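# Move three sand cores from mould onto plywood boards

## Task

Lift three sand cores out of the mould and set each one down on the plywood boards next to it, then release them: the elongated core with the rounded nose, plus the two upright bladed cores in the mould half on the robot's right side. The remaining two cores must still be standing in the mould at the end.

## Robot and tools

Robot: two six-joint arms, left_arm and right_arm, each ending in a two-finger gripper. Joint order for each arm is always waist, shoulder, elbow, wrist pitch, wrist yaw, wrist roll. Stated ranges in rad: waist -2.618 to 3.054, shoulder 0.000 to 3.142, elbow 0.000 to 3.142, wrist pitch -1.571 to 1.571, wrist yaw -1.571 to 1.571, wrist roll -2.094 to 2.094. A real end stop may sit up to 0.059 rad either side of these.

Frames: the scene frame has its origin at table-top height halfway between the two arms' nominal bases, +z up, +x reaching out over the table, left_arm on the +y side (image left/right does not follow these names). Calibrated bases: left_arm at (+0.031, +0.345, 0) m, quat_wxyz (+1.000, 0, 0, +0.008); right_arm at (+0.030, -0.335, 0) m, quat_wxyz (+1.000, 0, 0, -0.014); both have up = +z. Each arm reports its hand pose and wrist-camera pose in its own base frame. The gripper's fingers extend along its +z and open and close along its y; end_effector_position is the point between the pads, roughly 1 cm short of the fingertips. Printed poses may be off by a few centimetres, more when the arm is stretched far.

Row format (shared by execute_actions and move): one flat list of 14 numbers covering both arms, each in [-1, 1]: left_arm's six joint values then its opening, then right_arm's six joint values then its opening. Joint values are offsets, not poses: they are added to the Joint targets as they stand at the start of the action or move (not to the previous row). Scale: 1.0 equals 2.224 rad for waist, shoulder, elbow and 8.485 rad for the three wrist joints. Opening is absolute: +1 fully open, -1 closed. To leave an arm still send 0 offsets; to keep a gripper as it is, repeat its current command (0 means half-open, not 'unchanged').

execute_actions: actions = a list of actions; each action is a table of up to 15 rows, one row per 1/30 s control step, and a short table repeats its final row until 15 steps pass. An empty list just reports state and images. cameras picks images (omit, null or ["all"] for all, [] for none). A call is rejected if malformed or if an action would push a joint more than 0.059 rad beyond its range.

move: target is one row or a list of up to 15 rows; every row's offsets count from the same current Joint targets. All joints travel together, so grippers trace curves, and nothing avoids collisions. speed: rad/s of the joint with the longest way to go, 0.01 to 12.57, default 0.5, one value or one per target. blend: rad of corner rounding per intermediate target, default 0. opening_speed: rate of the gripper command, per second on the -1..+1 scale, at least 0.2; use a slow value near 0.2 when closing on sand cores, which can crumble. blocking=false returns after about 0.5 s while the move continues. The result adds a move: line, e.g. done, off_target (resting with a joint over 0.035 rad from target), moving, held or fault, plus limits=held if steps were withheld. Done does not prove contact or its absence.

wait: seconds 0 to 10, arms keep their last command; a running move carries on. stop: brakes a running move. zoom_image: camera cam_left_wrist or cam_right_wrist, region [x0, y0, x1, y1] in pixels from the top-left, at most 504 by 504, of that camera's latest image. finished_scene: scene = current scene number; ends the scene irreversibly, so only call it once all three cores rest on the boards and are released.

Cameras: cam_left_wrist and cam_right_wrist, each 896x504, carried on the wrists.

Results: Joint positions (rad) and Joint velocities (rad/s) per arm, with a final entry for finger-pad gap in m (0.094 when fully open); velocities may read within noise. Joint targets are the base for your next offsets. Tool commands shows current gripper commands. grip_measured is the measured opening on the command scale, reading slightly wide when empty and narrower than a squeezed part; it tracks your command even after contact, so it will not reveal touch. grip_effort_nm is motor effort (negative closing), not pad force. Joint torques include gravity, have offsets and noise, and joints 1 to 3 wrap at ±28 N m. 'joint sent to its limit' means a joint was clipped at its end; 'joint command not followed' means the clearance check altered targets.

Motion limits: each step a joint target can lead its measured angle by at most 0.339 rad (first three joints) or 2.2 rad (wrists); targets putting the gripper more than 200 mm from its measured position are scaled back. Big offsets may need several actions. If an arm is pushing on something or was dragged, command targets back past its Joint positions.

Avoid: dropping cores, opening the gripper while a core is still moving, fast impacts, pressing hard into the mould or table, any contact between the two arms or one gripper closing on the other's fingers, and anything leaving the table. Knocking over the two cores that must stay is a failure. Loose objects may get small random nudges. A camera cable touching something counts as the arm touching it. Heat: holding loads, stretching out or pushing into unreachable poses warms motors; MOTOR HOT appears at 75 °C, at 90 °C that arm folds and goes idle, at 100 °C it drops. Keep holds brief. Thinking time lets the simulation run on.

Each tool is called as a command line: name --argument value for each argument, lists and objects as JSON in quotes; but a table of rows of numbers goes row by row, as --pt "numbers of a row", without its own name.

## Session

execute_actions --actions '[]'

Scene clock: 0.00 s.
left_arm: end_effector_position=(+0.3631, -0.0246, +0.2028) grip_measured=+1.000 grip_effort_nm=n/a end_effector_quat_wxyz=(+0.569, -0.059, +0.818, -0.064) | right_arm: end_effector_position=(+0.3464, +0.0127, +0.2781) grip_measured=+1.000 grip_effort_nm=n/a end_effector_quat_wxyz=(+0.512, -0.227, +0.829, +0.002)
Joint positions: left_arm=[-0.095 1.034 0.566 0.116 -0.051 -0.203 0.094] | right_arm=[-0.154 1.056 1.018 -0.499 -0.37 -0.476 0.094]
Joint velocities: within noise
Joint torques (N m): no reading
Heat: left arm: 32 °C; right arm: 36 °C.
Joint targets: left_arm=[-0.095 1.027 0.576 0.117 -0.051 -0.202] | right_arm=[-0.154 1.049 1.030 -0.497 -0.374 -0.475]
Tool commands: left_gripper/opening=+1.0 right_gripper/opening=+1.0

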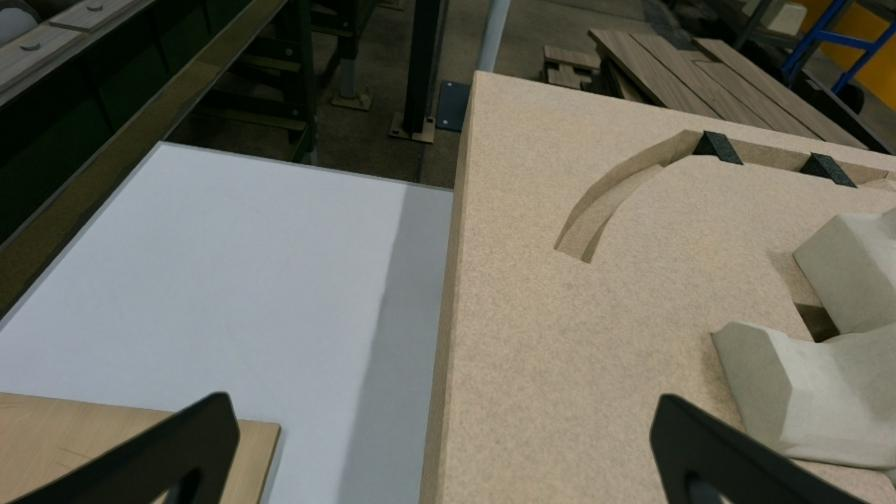

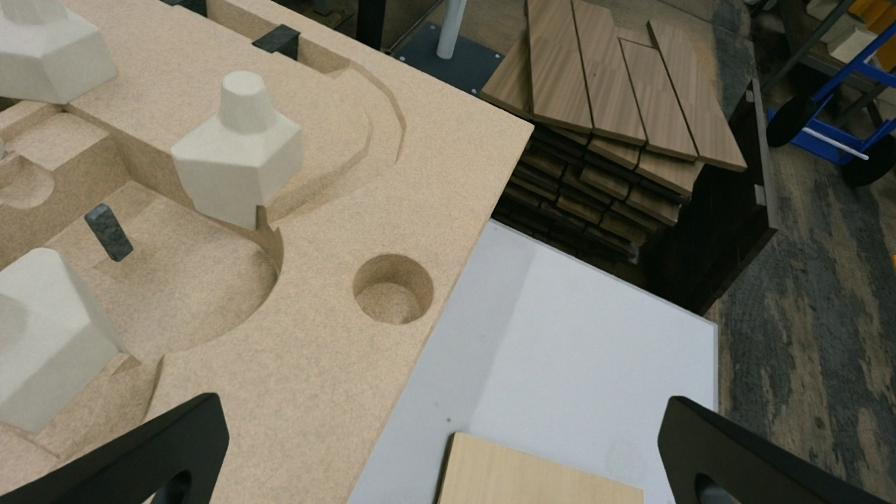

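move --target '[-0.137,0.244,0.640,-0.199,0.006,0.0238,1,0.249,0.234,0.436,-0.1265,0.0441,0.056,1]' --speed 0.7

Scene clock: 19.27 s.
left_arm: end_effector_position=(+0.2957, -0.1201, +0.3116) grip_measured=+1.000 grip_effort_nm=0.037 end_effector_quat_wxyz=(+0.210, +0.187, +0.959, -0.039) | right_arm: end_effector_position=(+0.2952, +0.1256, +0.3096) grip_measured=+1.000 grip_effort_nm=0.022 end_effector_quat_wxyz=(+0.208, -0.196, +0.957, +0.044)
Joint positions: left_arm=[-0.393 1.557 1.977 -1.56 -0.007 -0.007 0.094] | right_arm=[0.396 1.561 1.973 -1.555 -0.006 -0.008 0.094]
Joint velocities: within noise
Joint torques (N m): left_arm=[-0.46 -4.01 5.96 1.19 0.1 0.01] | right_arm=[0.38 -4.12 6.75 0.68 0.03 0.04]
Heat: left arm: 35 °C; right arm: 39 °C.
Joint targets: left_arm=[-0.400 1.569 2.000 -1.568 0.000 0.000] | right_arm=[0.400 1.570 2.000 -1.570 0.000 0.000]
joint sent to its limit (left arm) — the wrist pitch, lower limit.
move: done

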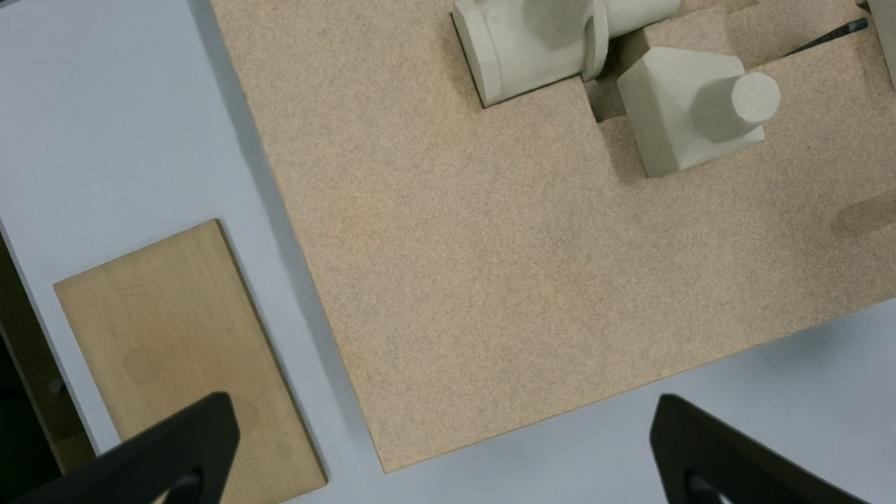

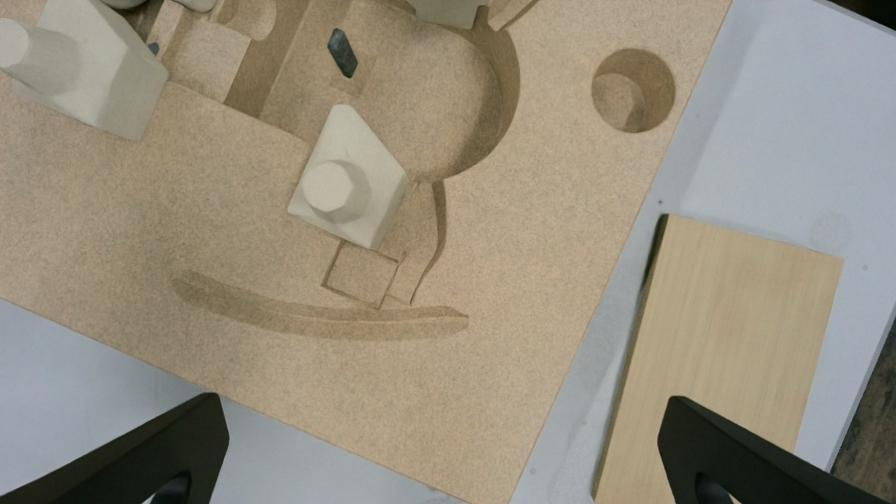

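move --target '[0.0,0.283,0.270,0.008,0,0,1,0,0.283,0.270,0.009,0,0,1]' --speed 0.7

move --target '[0.18,0,0,0,0,0,1,-0.18,0,0,0,0,0,1]' --speed 0.7

Scene clock: 27.53 s.
left_arm: end_effector_position=(+0.4489, -0.1836, +0.2585) grip_measured=+1.000 grip_effort_nm=0.027 end_effector_quat_wxyz=(+0.220, +0.186, +0.957, -0.041) | right_arm: end_effector_position=(+0.4474, +0.1891, +0.2547) grip_measured=+1.000 grip_effort_nm=0.027 end_effector_quat_wxyz=(+0.214, -0.196, +0.956, +0.045)
Joint positions: left_arm=[-0.393 2.189 2.578 -1.509 -0.007 -0.007 0.094] | right_arm=[0.396 2.195 2.575 -1.509 -0.005 -0.007 0.094]
Joint velocities: within noise
Joint torques (N m): left_arm=[-0.57 -9.22 6.04 1.37 0.11 0.03] | right_arm=[0.39 -9.47 6.82 0.93 0.04 0.05]
Heat: left arm: 35 °C; right arm: 38 °C.
Joint targets: left_arm=[-0.400 2.199 2.600 -1.500 0.000 -0.001] | right_arm=[0.400 2.199 2.600 -1.494 0.000 0.001]
move: done

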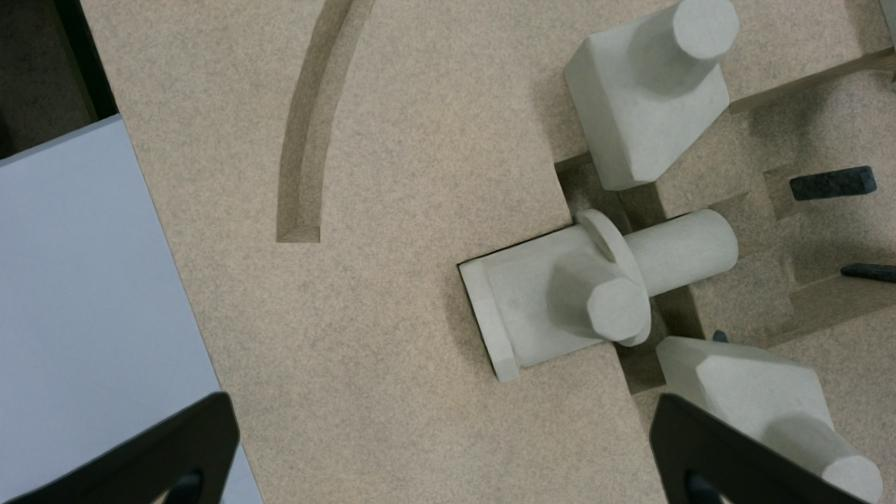

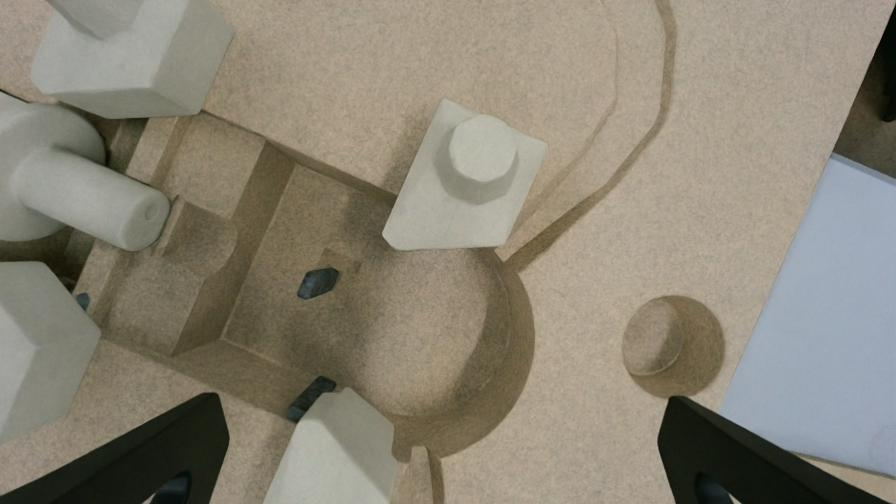

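Scene clock: 28.80 s.
left_arm: end_effector_position=(+0.4855, +0.0055, +0.2587) grip_measured=+1.000 grip_effort_nm=0.032 end_effector_quat_wxyz=(+0.224, -0.007, +0.974, +0.002) | right_arm: end_effector_position=(+0.4862, -0.0015, +0.2549) grip_measured=+1.000 grip_effort_nm=0.022 end_effector_quat_wxyz=(+0.220, +0.000, +0.975, -0.002)
Joint positions: left_arm=[0.008 2.189 2.578 -1.507 -0.003 -0.005 0.094] | right_arm=[-0.004 2.195 2.575 -1.507 0.002 -0.006 0.094]
Joint velocities: within noise
Joint torques (N m): left_arm=[-0.66 -9.14 6.01 1.37 0.06 -0.03] | right_arm=[0.44 -9.51 6.79 0.91 -0.03 0.04]
Heat: left arm: 35 °C; right arm: 38 °C.
Joint targets: left_arm=[0.000 2.199 2.600 -1.500 0.000 -0.001] | right_arm=[0.000 2.199 2.600 -1.494 0.000 0.001]
move: done

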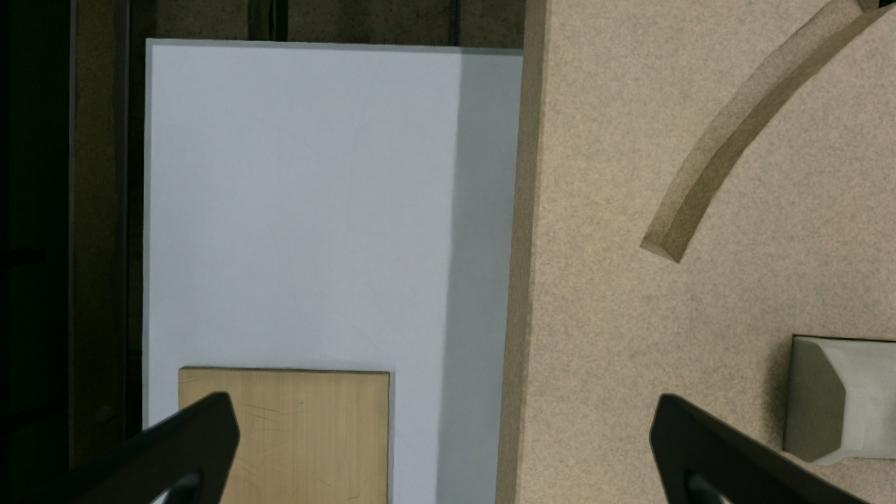

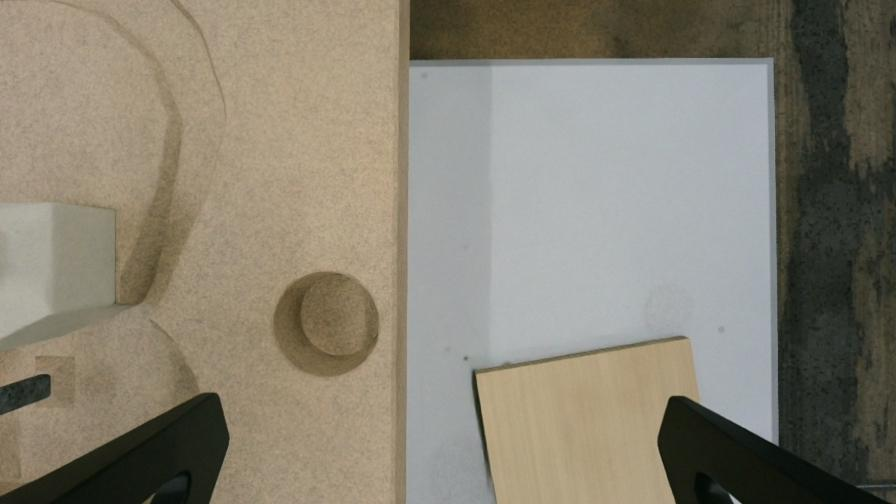

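move --target '[-0.245,-0.161,-0.338,0.0698,0,0,1,0.25,-0.155,-0.241,-0.002,0,0,1]' --speed 0.7

Scene clock: 60.33 s.
left_arm: end_effector_position=(+0.4196, -0.2566, +0.2206) grip_measured=+1.000 grip_effort_nm=0.027 end_effector_quat_wxyz=(+0.293, +0.257, +0.917, -0.084) | right_arm: end_effector_position=(+0.3333, +0.2102, +0.2329) grip_measured=+1.000 grip_effort_nm=0.027 end_effector_quat_wxyz=(+0.121, -0.277, +0.953, +0.035)
Joint positions: left_arm=[-0.55 1.884 1.856 -0.925 0.002 -0.005 0.094] | right_arm=[0.559 1.889 2.074 -1.504 -0.001 -0.006 0.094]
Joint velocities: within noise
Joint torques (N m): left_arm=[0.42 -12 4.59 1.73 0.01 0] | right_arm=[-0.5 -10.69 4.27 0.45 0.01 0.03]
Heat: left arm: 40 °C; right arm: 44 °C.
Joint targets: left_arm=[-0.545 1.840 1.848 -0.908 0.000 -0.001] | right_arm=[0.556 1.854 2.064 -1.511 0.000 0.001]
move: off_target (left_arm); left_arm: the shoulder is farthest, 0.043 rad from its target

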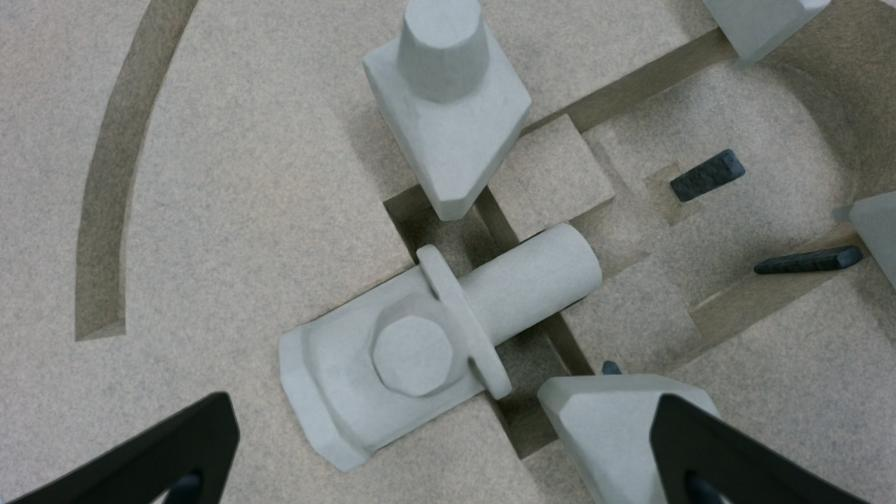

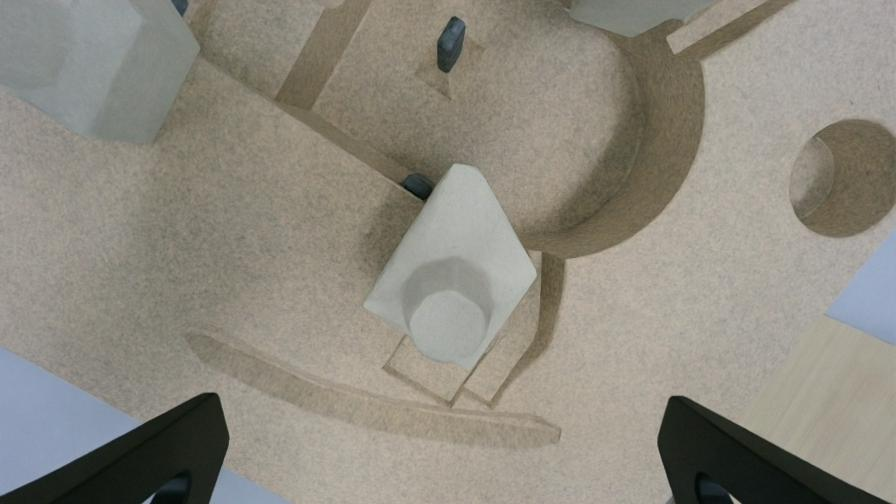

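move --target '[0.011,0.0279,-0.0265,0.0143,0,0,1,-0.002,0.0442,-0.0063,0.0016,0,0,1]' --speed 0.4

Scene clock: 75.03 s.
left_arm: end_effector_position=(+0.4388, -0.2535, +0.2152) grip_measured=+1.000 grip_effort_nm=0.027 end_effector_quat_wxyz=(+0.322, +0.243, +0.911, -0.088) | right_arm: end_effector_position=(+0.3357, +0.2117, +0.2049) grip_measured=+1.000 grip_effort_nm=0.017 end_effector_quat_wxyz=(+0.083, -0.278, +0.957, +0.024)
Joint positions: left_arm=[-0.525 1.884 1.798 -0.804 0.002 -0.005 0.094] | right_arm=[0.559 1.948 2.054 -1.504 -0.001 -0.006 0.094]
Joint velocities: within noise
Joint torques (N m): left_arm=[0.36 -7.62 4.78 1.84 -0.02 -0.02] | right_arm=[-0.69 -7.98 4.79 0.45 0.01 0.04]
Heat: left arm: 39 °C; right arm: 43 °C.
Joint targets: left_arm=[-0.520 1.903 1.790 -0.786 -0.001 -0.001] | right_arm=[0.551 1.953 2.050 -1.497 0.000 0.001]
move: done

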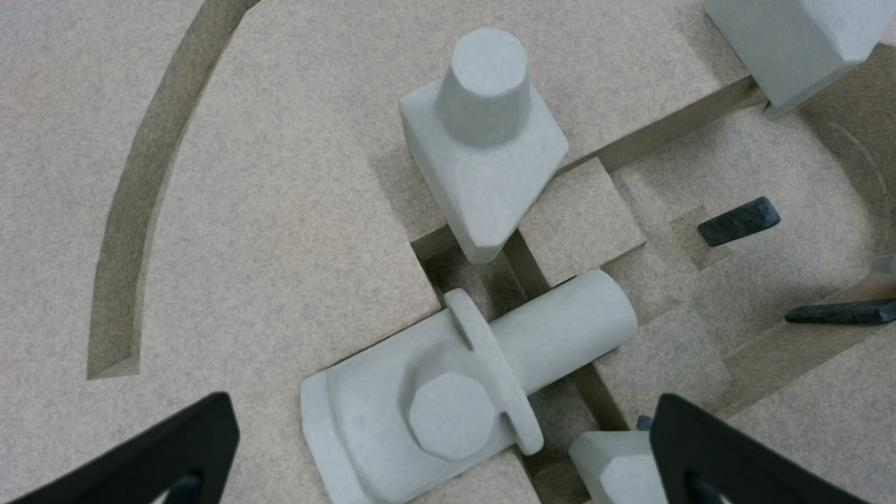

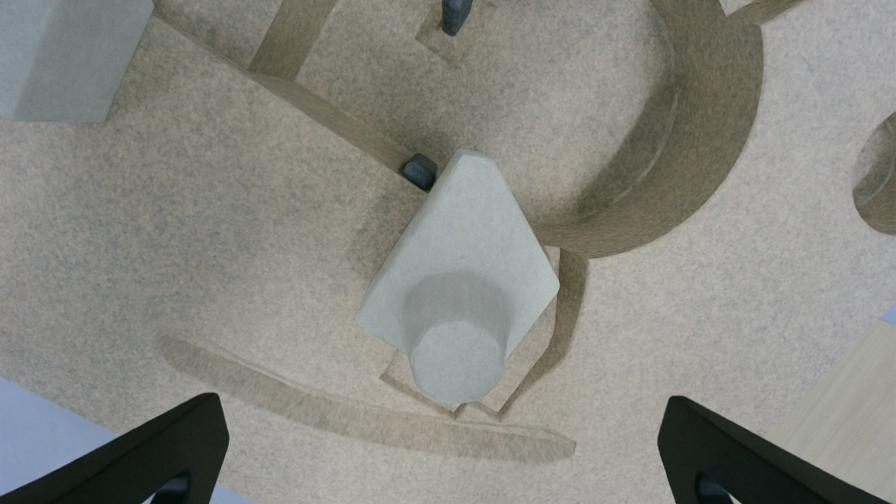

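move --target '[-0.003,0.0092,-0.0731,0.0214,0,0,1,-0.003,-0.004,-0.0847,0.0211,0,0,1]' --speed 0.3

zoom_image --camera "cam_left_wrist" --region '[200, 150, 704, 504]'

Scene clock: 88.23 s.
left_arm: end_effector_position=(+0.4449, -0.2571, +0.1650) grip_measured=+1.000 grip_effort_nm=0.022 end_effector_quat_wxyz=(+0.318, +0.243, +0.912, -0.087) | right_arm: end_effector_position=(+0.3436, +0.2130, +0.1590) grip_measured=+1.000 grip_effort_nm=0.027 end_effector_quat_wxyz=(+0.074, -0.274, +0.958, +0.022)
Joint positions: left_arm=[-0.525 1.907 1.633 -0.625 0.002 -0.005 0.094] | right_arm=[0.552 1.948 1.868 -1.336 -0.001 -0.006 0.094]
Joint velocities: within noise
Joint torques (N m): left_arm=[-0.06 -7.91 4.97 1.83 0 0.01] | right_arm=[-0.62 -8.88 4.85 0.53 0.01 0.04]
Heat: left arm: 36 °C; right arm: 42 °C.
Joint targets: left_arm=[-0.527 1.923 1.627 -0.605 -0.001 -0.001] | right_arm=[0.545 1.944 1.862 -1.318 0.000 0.001]
move: done

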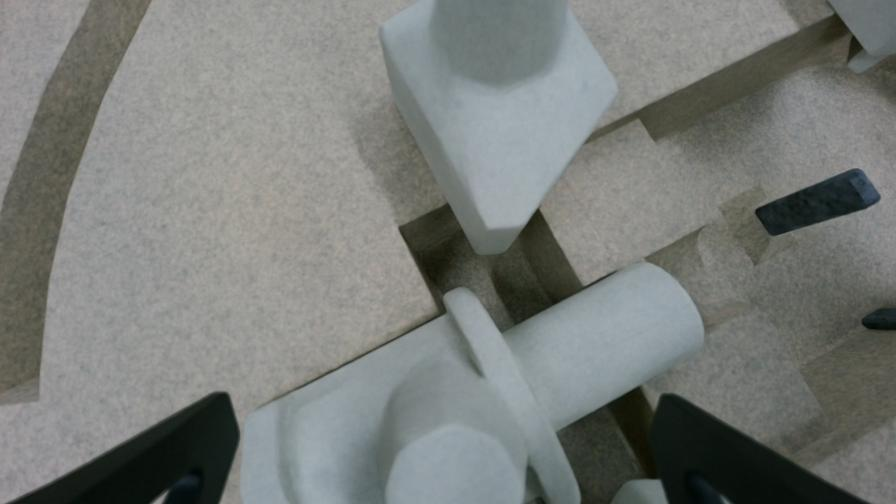

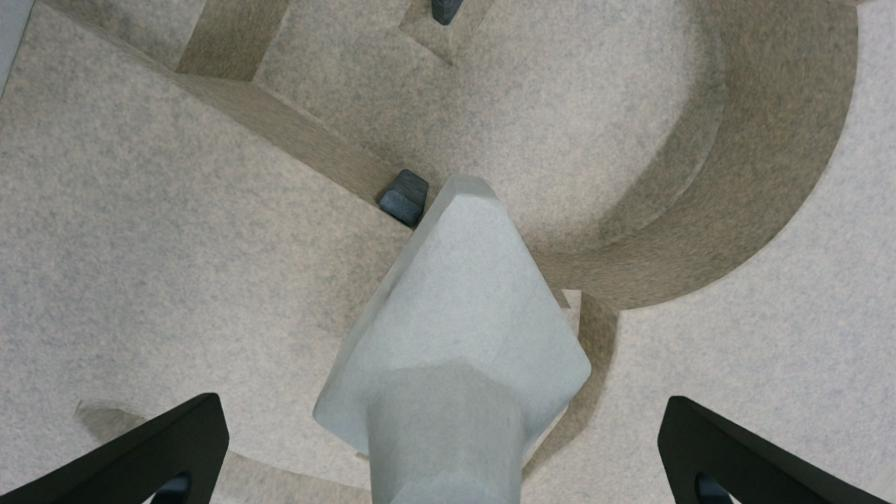

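Scaled by 1.000.

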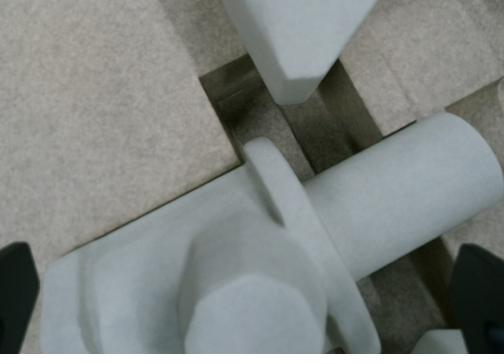

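move --target '[-0.003,0,0,0,0,0,1,0,0,0,0,0,0,-0.55]' --opening_speed 0.5

move --target '[0,0,0,0,0,0,-0.55,0,0,0,0,0,0,-0.55]' --opening_speed 0.5

Scene clock: 95.17 s.
left_arm: end_effector_position=(+0.4450, -0.2572, +0.1652) grip_measured=+1.000 grip_effort_nm=0.027 end_effector_quat_wxyz=(+0.319, +0.243, +0.912, -0.087) | right_arm: end_effector_position=(+0.3440, +0.2133, +0.1591) grip_measured=-0.363 grip_effort_nm=-0.999 end_effector_quat_wxyz=(+0.075, -0.274, +0.958, +0.022)
Joint positions: left_arm=[-0.525 1.907 1.633 -0.624 0.002 -0.005 0.094] | right_arm=[0.552 1.948 1.868 -1.335 -0.002 -0.006 0.03]
Joint velocities: within noise
Joint torques (N m): left_arm=[-0.7 -7.95 4.96 1.82 0 -0.01] | right_arm=[-0.61 -8.88 4.81 0.51 0 0.03]
Heat: left arm: 36 °C; right arm: 42 °C.
Joint targets: left_arm=[-0.533 1.923 1.627 -0.605 -0.001 -0.001] | right_arm=[0.545 1.944 1.862 -1.318 0.000 0.001]
move: done

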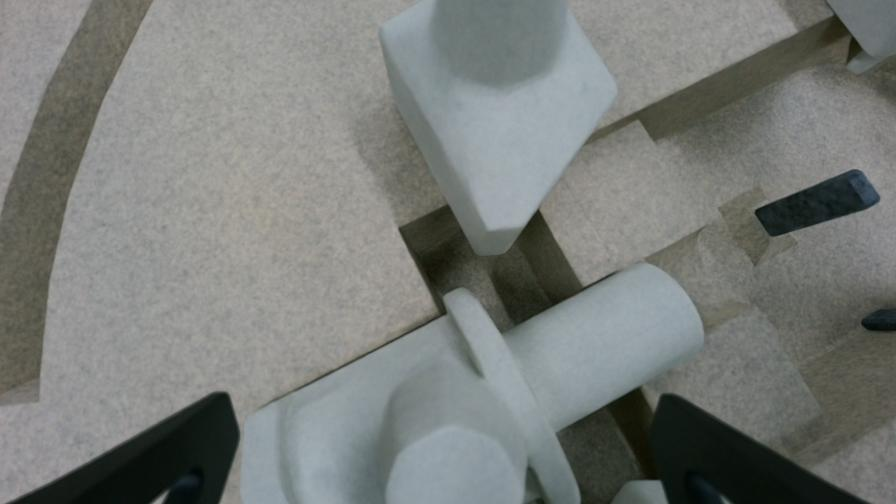

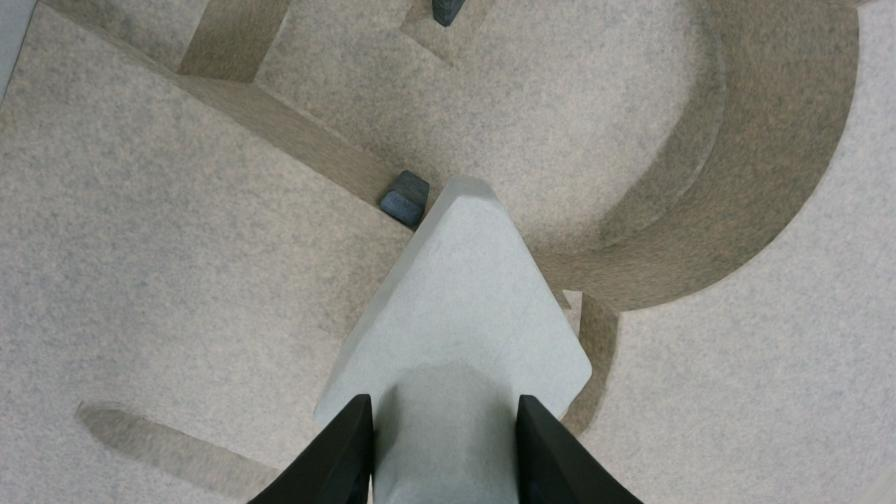

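Scene clock: 98.47 s.
left_arm: end_effector_position=(+0.4450, -0.2572, +0.1652) grip_measured=-0.368 grip_effort_nm=-0.999 end_effector_quat_wxyz=(+0.319, +0.243, +0.912, -0.087) | right_arm: end_effector_position=(+0.3440, +0.2133, +0.1591) grip_measured=-0.363 grip_effort_nm=-1.004 end_effector_quat_wxyz=(+0.075, -0.274, +0.958, +0.022)
Joint positions: left_arm=[-0.525 1.907 1.633 -0.624 0.002 -0.004 0.03] | right_arm=[0.552 1.948 1.868 -1.335 -0.002 -0.006 0.03]
Joint velocities: within noise
Joint torques (N m): left_arm=[-0.57 -7.95 4.9 1.84 -0.02 0] | right_arm=[-0.62 -8.9 4.82 0.52 0.01 0.03]
Heat: left arm: 36 °C; right arm: 42 °C.
Joint targets: left_arm=[-0.533 1.923 1.627 -0.605 -0.001 0.000] | right_arm=[0.545 1.944 1.862 -1.318 0.000 0.001]
move: done

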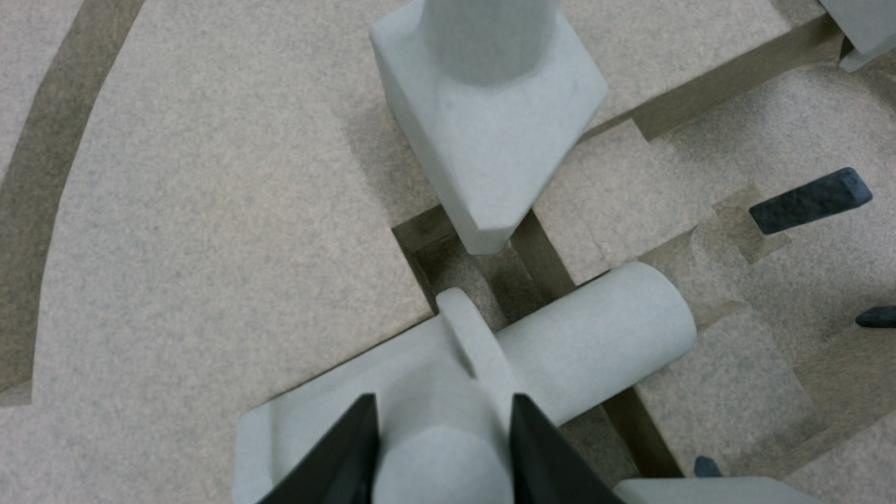

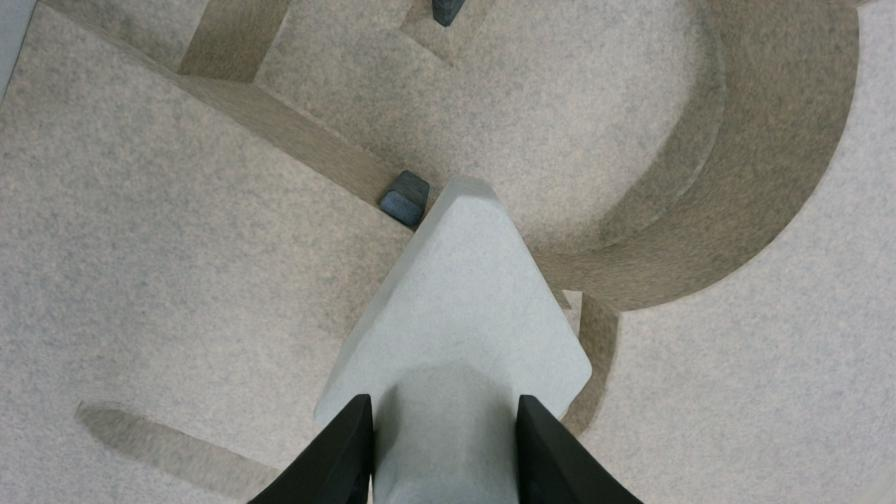

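move --pt "0 0 0.035 -0.0092 0 0 -0.55 0 0.0082 0.0497 -0.0108 0 0 -0.55" --pt "0 0.0021 0.074 -0.0187 0 0 -0.55 0 0.0232 0.1123 -0.0233 0 0 -0.55" --speed 0.2

Scene clock: 108.77 s.
left_arm: end_effector_position=(+0.4414, -0.2551, +0.1685) grip_measured=-0.369 grip_effort_nm=-1.004 end_effector_quat_wxyz=(+0.288, +0.246, +0.922, -0.079) | right_arm: end_effector_position=(+0.3420, +0.2121, +0.1926) grip_measured=-0.363 grip_effort_nm=-1.009 end_effector_quat_wxyz=(+0.068, -0.275, +0.959, +0.020)
Joint positions: left_arm=[-0.525 1.944 1.737 -0.758 0.002 -0.004 0.03] | right_arm=[0.552 1.992 2.07 -1.507 -0.002 -0.006 0.03]
Joint velocities: within noise
Joint torques (N m): left_arm=[-0.57 -10.47 10.02 1.47 0.03 -0.02] | right_arm=[-0.62 -8.44 8.4 0.26 0.02 0.04]
Heat: left arm: 37 °C; right arm: 42 °C.
Joint targets: left_arm=[-0.533 1.927 1.791 -0.764 -0.001 -0.001] | right_arm=[0.545 1.996 2.112 -1.516 0.000 0.001]
move: off_target (left_arm, right_arm); left_arm: the elbow is farthest, 0.055 rad from its target; right_arm: the elbow is farthest, 0.042 rad from its target

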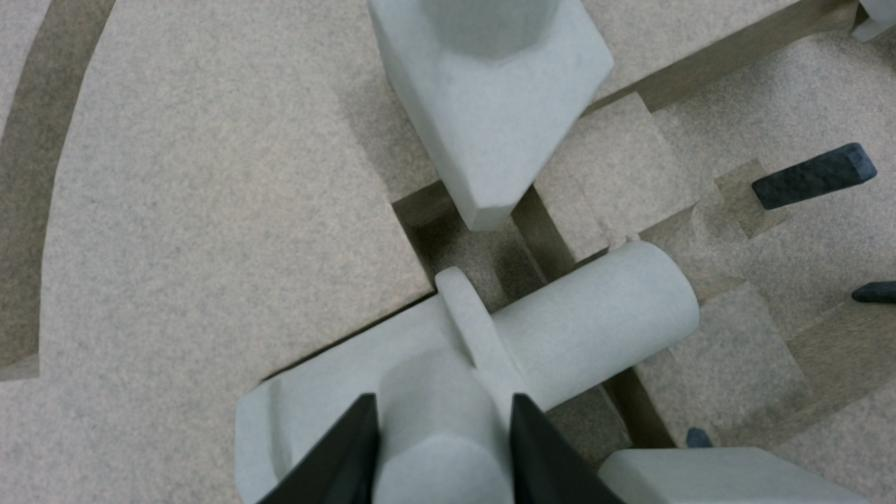

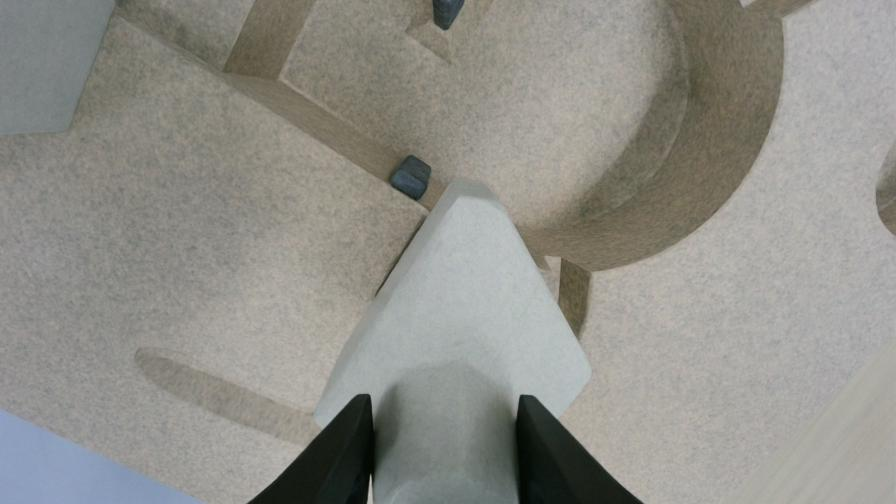

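move --target '[0,0.0081,0.0535,-0.0078,0,0,-0.55,0,0.0212,0.0706,-0.0064,0,0,-0.55]' --speed 0.2

Scene clock: 115.30 s.
left_arm: end_effector_position=(+0.4413, -0.2560, +0.1840) grip_measured=-0.369 grip_effort_nm=-0.994 end_effector_quat_wxyz=(+0.275, +0.248, +0.926, -0.078) | right_arm: end_effector_position=(+0.3531, +0.2189, +0.2148) grip_measured=-0.363 grip_effort_nm=-1.009 end_effector_quat_wxyz=(+0.091, -0.274, +0.957, +0.026)
Joint positions: left_arm=[-0.525 1.975 1.856 -0.873 0.006 -0.004 0.03] | right_arm=[0.552 2.039 2.227 -1.569 -0.002 -0.006 0.03]
Joint velocities: within noise
Joint torques (N m): left_arm=[-0.59 -11.64 9.98 1.94 -0.05 -0.02] | right_arm=[-0.61 -8.66 8.25 0.38 0.01 0.03]
Heat: left arm: 37 °C; right arm: 41 °C.
Joint targets: left_arm=[-0.533 1.946 1.911 -0.830 0.000 -0.001] | right_arm=[0.545 2.043 2.269 -1.570 0.000 0.001]
move: off_target (left_arm, right_arm); left_arm: the elbow is farthest, 0.054 rad from its target; right_arm: the elbow is farthest, 0.042 rad from its target

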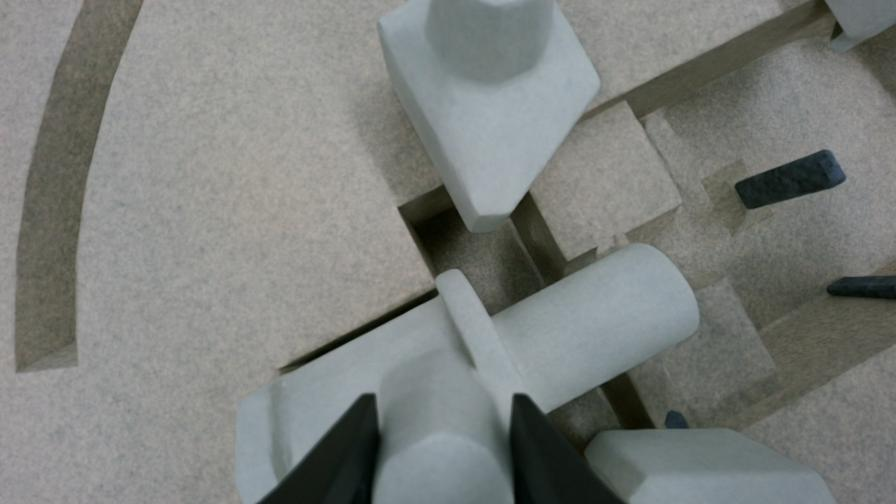

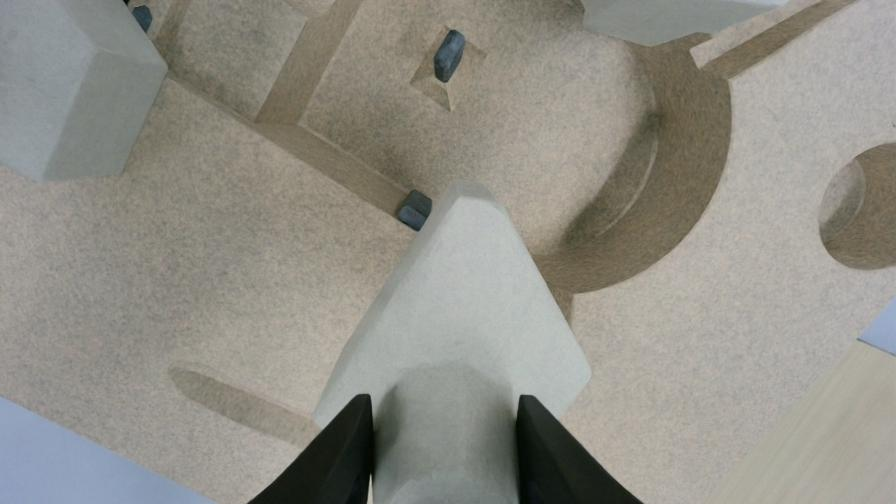

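move --target '[0,0.0218,0.0994,-0.0245,0,0,-0.55,0,-0.0595,-0.0463,0.0077,0,0,-0.55]' --speed 0.2

Scene clock: 120.87 s.
left_arm: end_effector_position=(+0.4307, -0.2496, +0.2223) grip_measured=-0.370 grip_effort_nm=-0.999 end_effector_quat_wxyz=(+0.256, +0.249, +0.931, -0.072) | right_arm: end_effector_position=(+0.3449, +0.2139, +0.2276) grip_measured=-0.363 grip_effort_nm=-1.009 end_effector_quat_wxyz=(+0.110, -0.274, +0.955, +0.032)
Joint positions: left_arm=[-0.525 2.003 2.075 -1.105 0.005 -0.004 0.03] | right_arm=[0.552 1.965 2.164 -1.541 -0.002 -0.006 0.03]
Joint velocities: within noise
Joint torques (N m): left_arm=[-0.64 -9.99 9.89 2.15 -0.02 -0.01] | right_arm=[-0.62 -12.9 5.15 0.83 0.01 0.03]
Heat: left arm: 39 °C; right arm: 43 °C.
Joint targets: left_arm=[-0.533 1.994 2.131 -1.038 0.000 -0.001] | right_arm=[0.545 1.910 2.166 -1.505 0.000 0.001]
move: off_target (left_arm, right_arm); left_arm: the wrist pitch is farthest, 0.068 rad from its target; right_arm: the shoulder is farthest, 0.054 rad from its target

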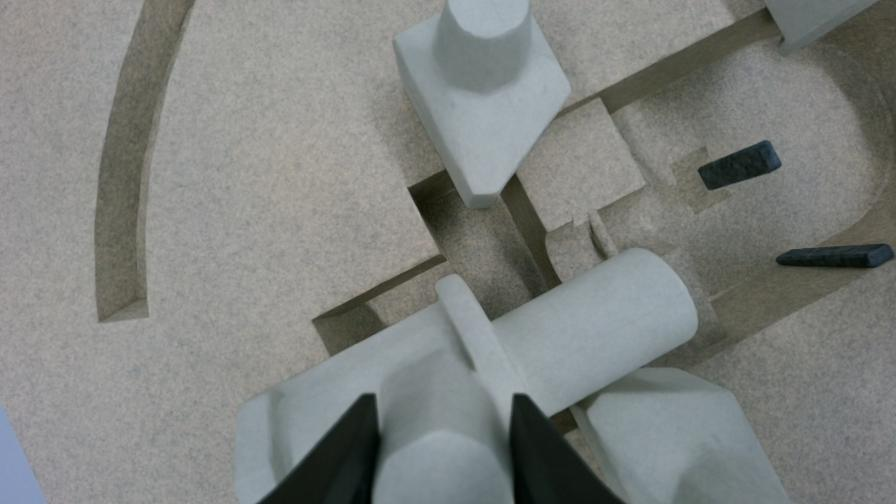

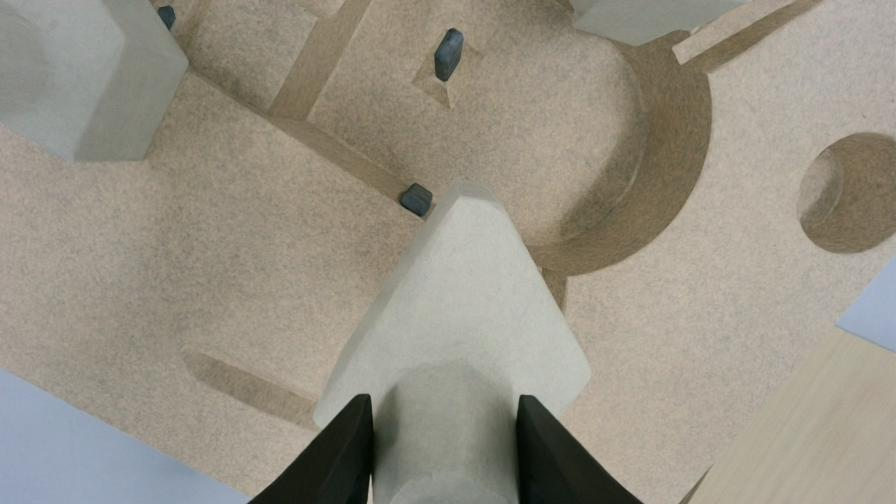

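move --target '[0,-0.147,-0.0859,-0.0159,0,0,-0.55,0,-0.0598,-0.0384,-0.0057,0,0,-0.55]' --speed 0.3

Scene clock: 130.43 s.
left_arm: end_effector_position=(+0.3603, -0.2081, +0.2694) grip_measured=-0.370 grip_effort_nm=-1.004 end_effector_quat_wxyz=(+0.249, +0.249, +0.933, -0.069) | right_arm: end_effector_position=(+0.3172, +0.1968, +0.2537) grip_measured=-0.364 grip_effort_nm=-1.004 end_effector_quat_wxyz=(+0.126, -0.273, +0.953, +0.036)
Joint positions: left_arm=[-0.525 1.736 1.928 -1.242 0.002 -0.004 0.03] | right_arm=[0.552 1.826 2.079 -1.561 -0.002 -0.006 0.03]
Joint velocities: within noise
Joint torques (N m): left_arm=[-0.66 -12.27 5.82 2.14 0 -0.03] | right_arm=[-0.64 -11.28 4.94 0.59 0.01 0.03]
Heat: left arm: 41 °C; right arm: 47 °C.
Joint targets: left_arm=[-0.533 1.667 1.940 -1.172 0.000 -0.001] | right_arm=[0.545 1.777 2.080 -1.553 0.000 0.001]
move: off_target (left_arm, right_arm); left_arm: the shoulder is farthest, 0.069 rad from its target; right_arm: the shoulder is farthest, 0.049 rad from its target

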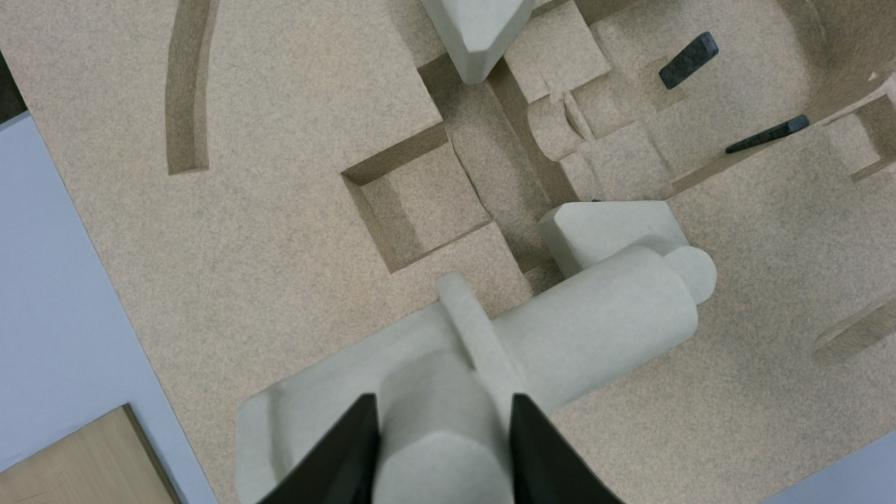

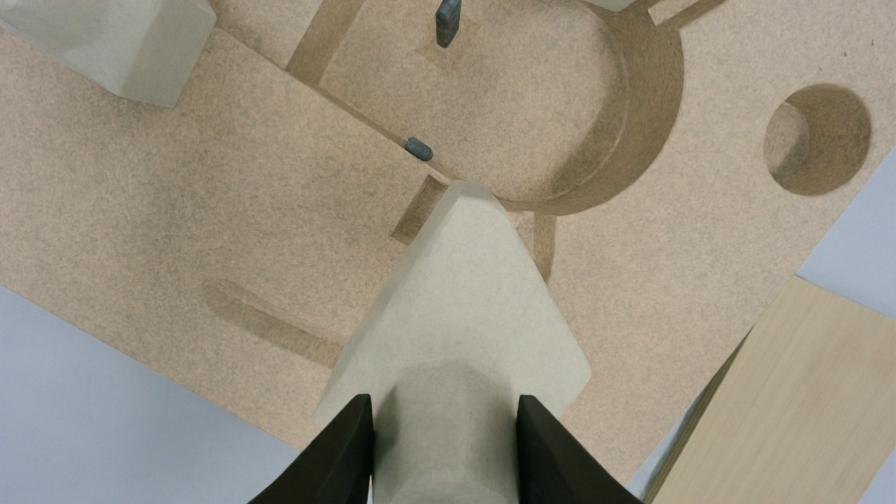

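move --pt "0 0.0562 0.2062 -0.0387 0 0 -0.55 0 0 0 0 0 0 -0.55" --pt "0.4195 0.0562 0.2062 -0.0387 0 0 -0.55 -0.389 0 0 0 0 0 -0.55" --speed 0.4

Scene clock: 146.20 s.
left_arm: end_effector_position=(+0.3566, +0.1534, +0.3437) grip_measured=-0.370 grip_effort_nm=-1.004 end_effector_quat_wxyz=(+0.267, -0.194, +0.942, +0.057) | right_arm: end_effector_position=(+0.3542, -0.1173, +0.2536) grip_measured=-0.364 grip_effort_nm=-1.004 end_effector_quat_wxyz=(+0.129, +0.156, +0.979, -0.022)
Joint positions: left_arm=[0.401 1.802 2.353 -1.569 -0.007 -0.004 0.03] | right_arm=[-0.322 1.826 2.079 -1.562 0.001 -0.006 0.03]
Joint velocities: within noise
Joint torques (N m): left_arm=[0.02 -7.23 7.65 2.2 0.11 -0.02] | right_arm=[0.03 -11.22 4.98 0.61 -0.02 0.03]
Heat: left arm: 43 °C; right arm: 51 °C.
Joint targets: left_arm=[0.400 1.792 2.399 -1.501 0.000 0.000] | right_arm=[-0.320 1.777 2.080 -1.553 0.000 0.000]
move: off_target (left_arm, right_arm); left_arm: the wrist pitch is farthest, 0.069 rad from its target; right_arm: the shoulder is farthest, 0.049 rad from its target

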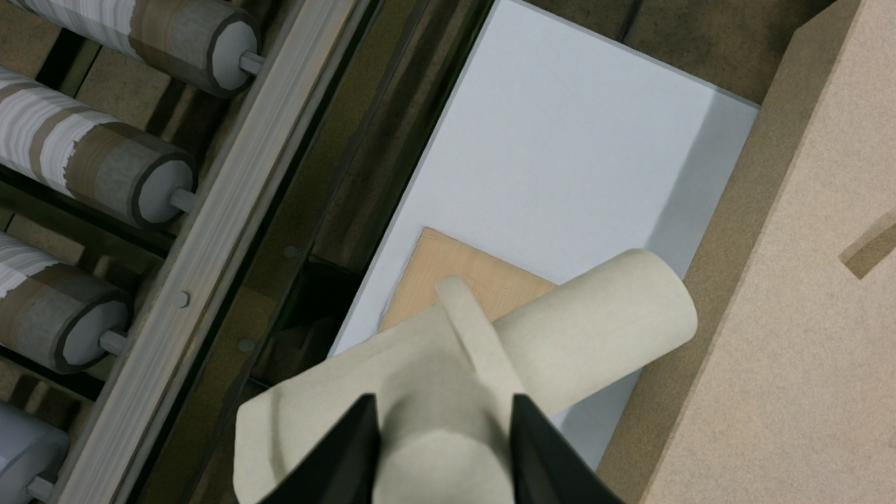

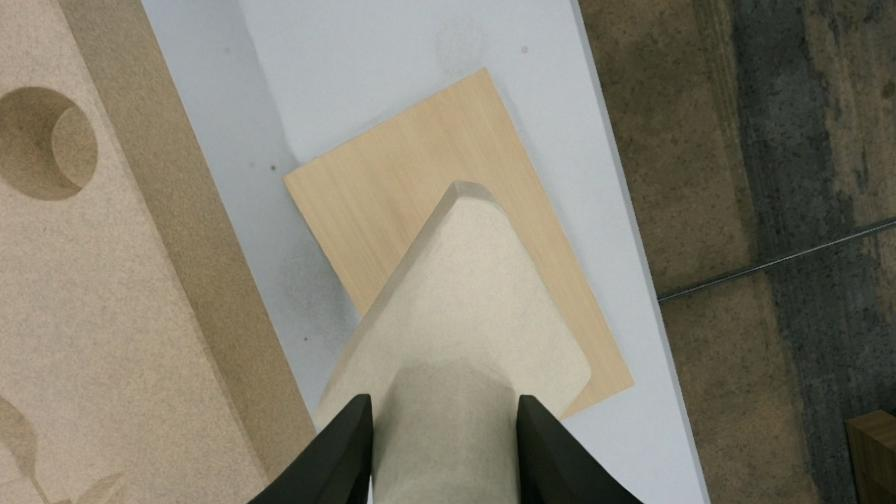

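move --target '[0.0045,-0.3047,-0.6569,0.1081,0,0,-0.55,0,0,0,0,0,0,-0.55]' --speed 0.5

Scene clock: 159.73 s.
left_arm: end_effector_position=(+0.2896, +0.1249, +0.1579) grip_measured=-0.370 grip_effort_nm=-1.004 end_effector_quat_wxyz=(+0.303, -0.192, +0.931, +0.064) | right_arm: end_effector_position=(+0.3541, -0.1173, +0.2536) grip_measured=-0.364 grip_effort_nm=-1.004 end_effector_quat_wxyz=(+0.129, +0.156, +0.979, -0.022)
Joint positions: left_arm=[0.401 1.17 0.918 -0.689 -0.006 -0.004 0.03] | right_arm=[-0.322 1.826 2.079 -1.562 0.001 -0.006 0.03]
Joint velocities: within noise
Joint torques (N m): left_arm=[0.76 -7.19 7.09 2.73 0.1 -0.01] | right_arm=[0.16 -11.25 4.94 0.6 -0.02 0.03]
Heat: left arm: 41 °C; right arm: 52 °C.
Joint targets: left_arm=[0.410 1.114 0.938 -0.584 0.000 0.000] | right_arm=[-0.320 1.777 2.080 -1.553 0.000 0.000]
move: off_target (left_arm, right_arm); left_arm: the wrist pitch is farthest, 0.105 rad from its target; right_arm: the shoulder is farthest, 0.049 rad from its target

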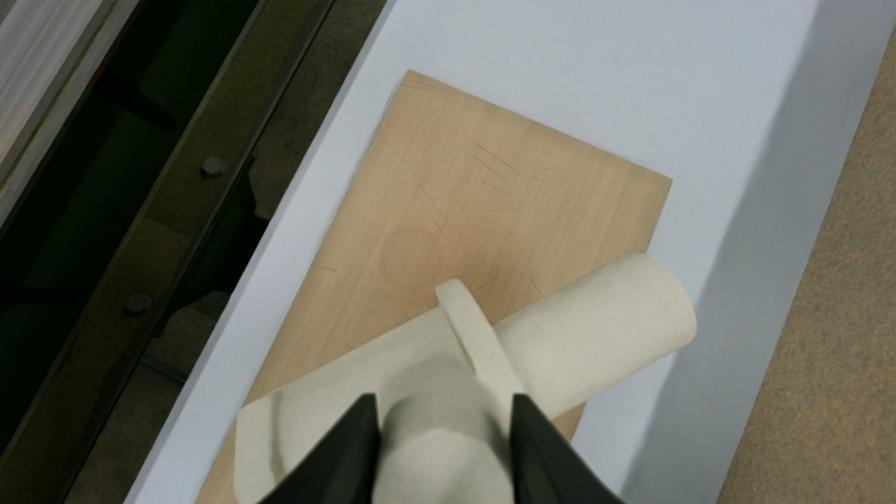

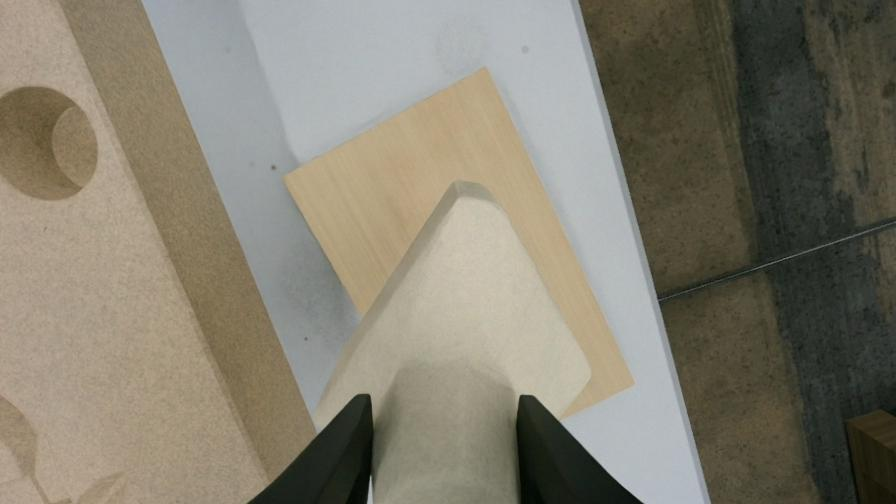

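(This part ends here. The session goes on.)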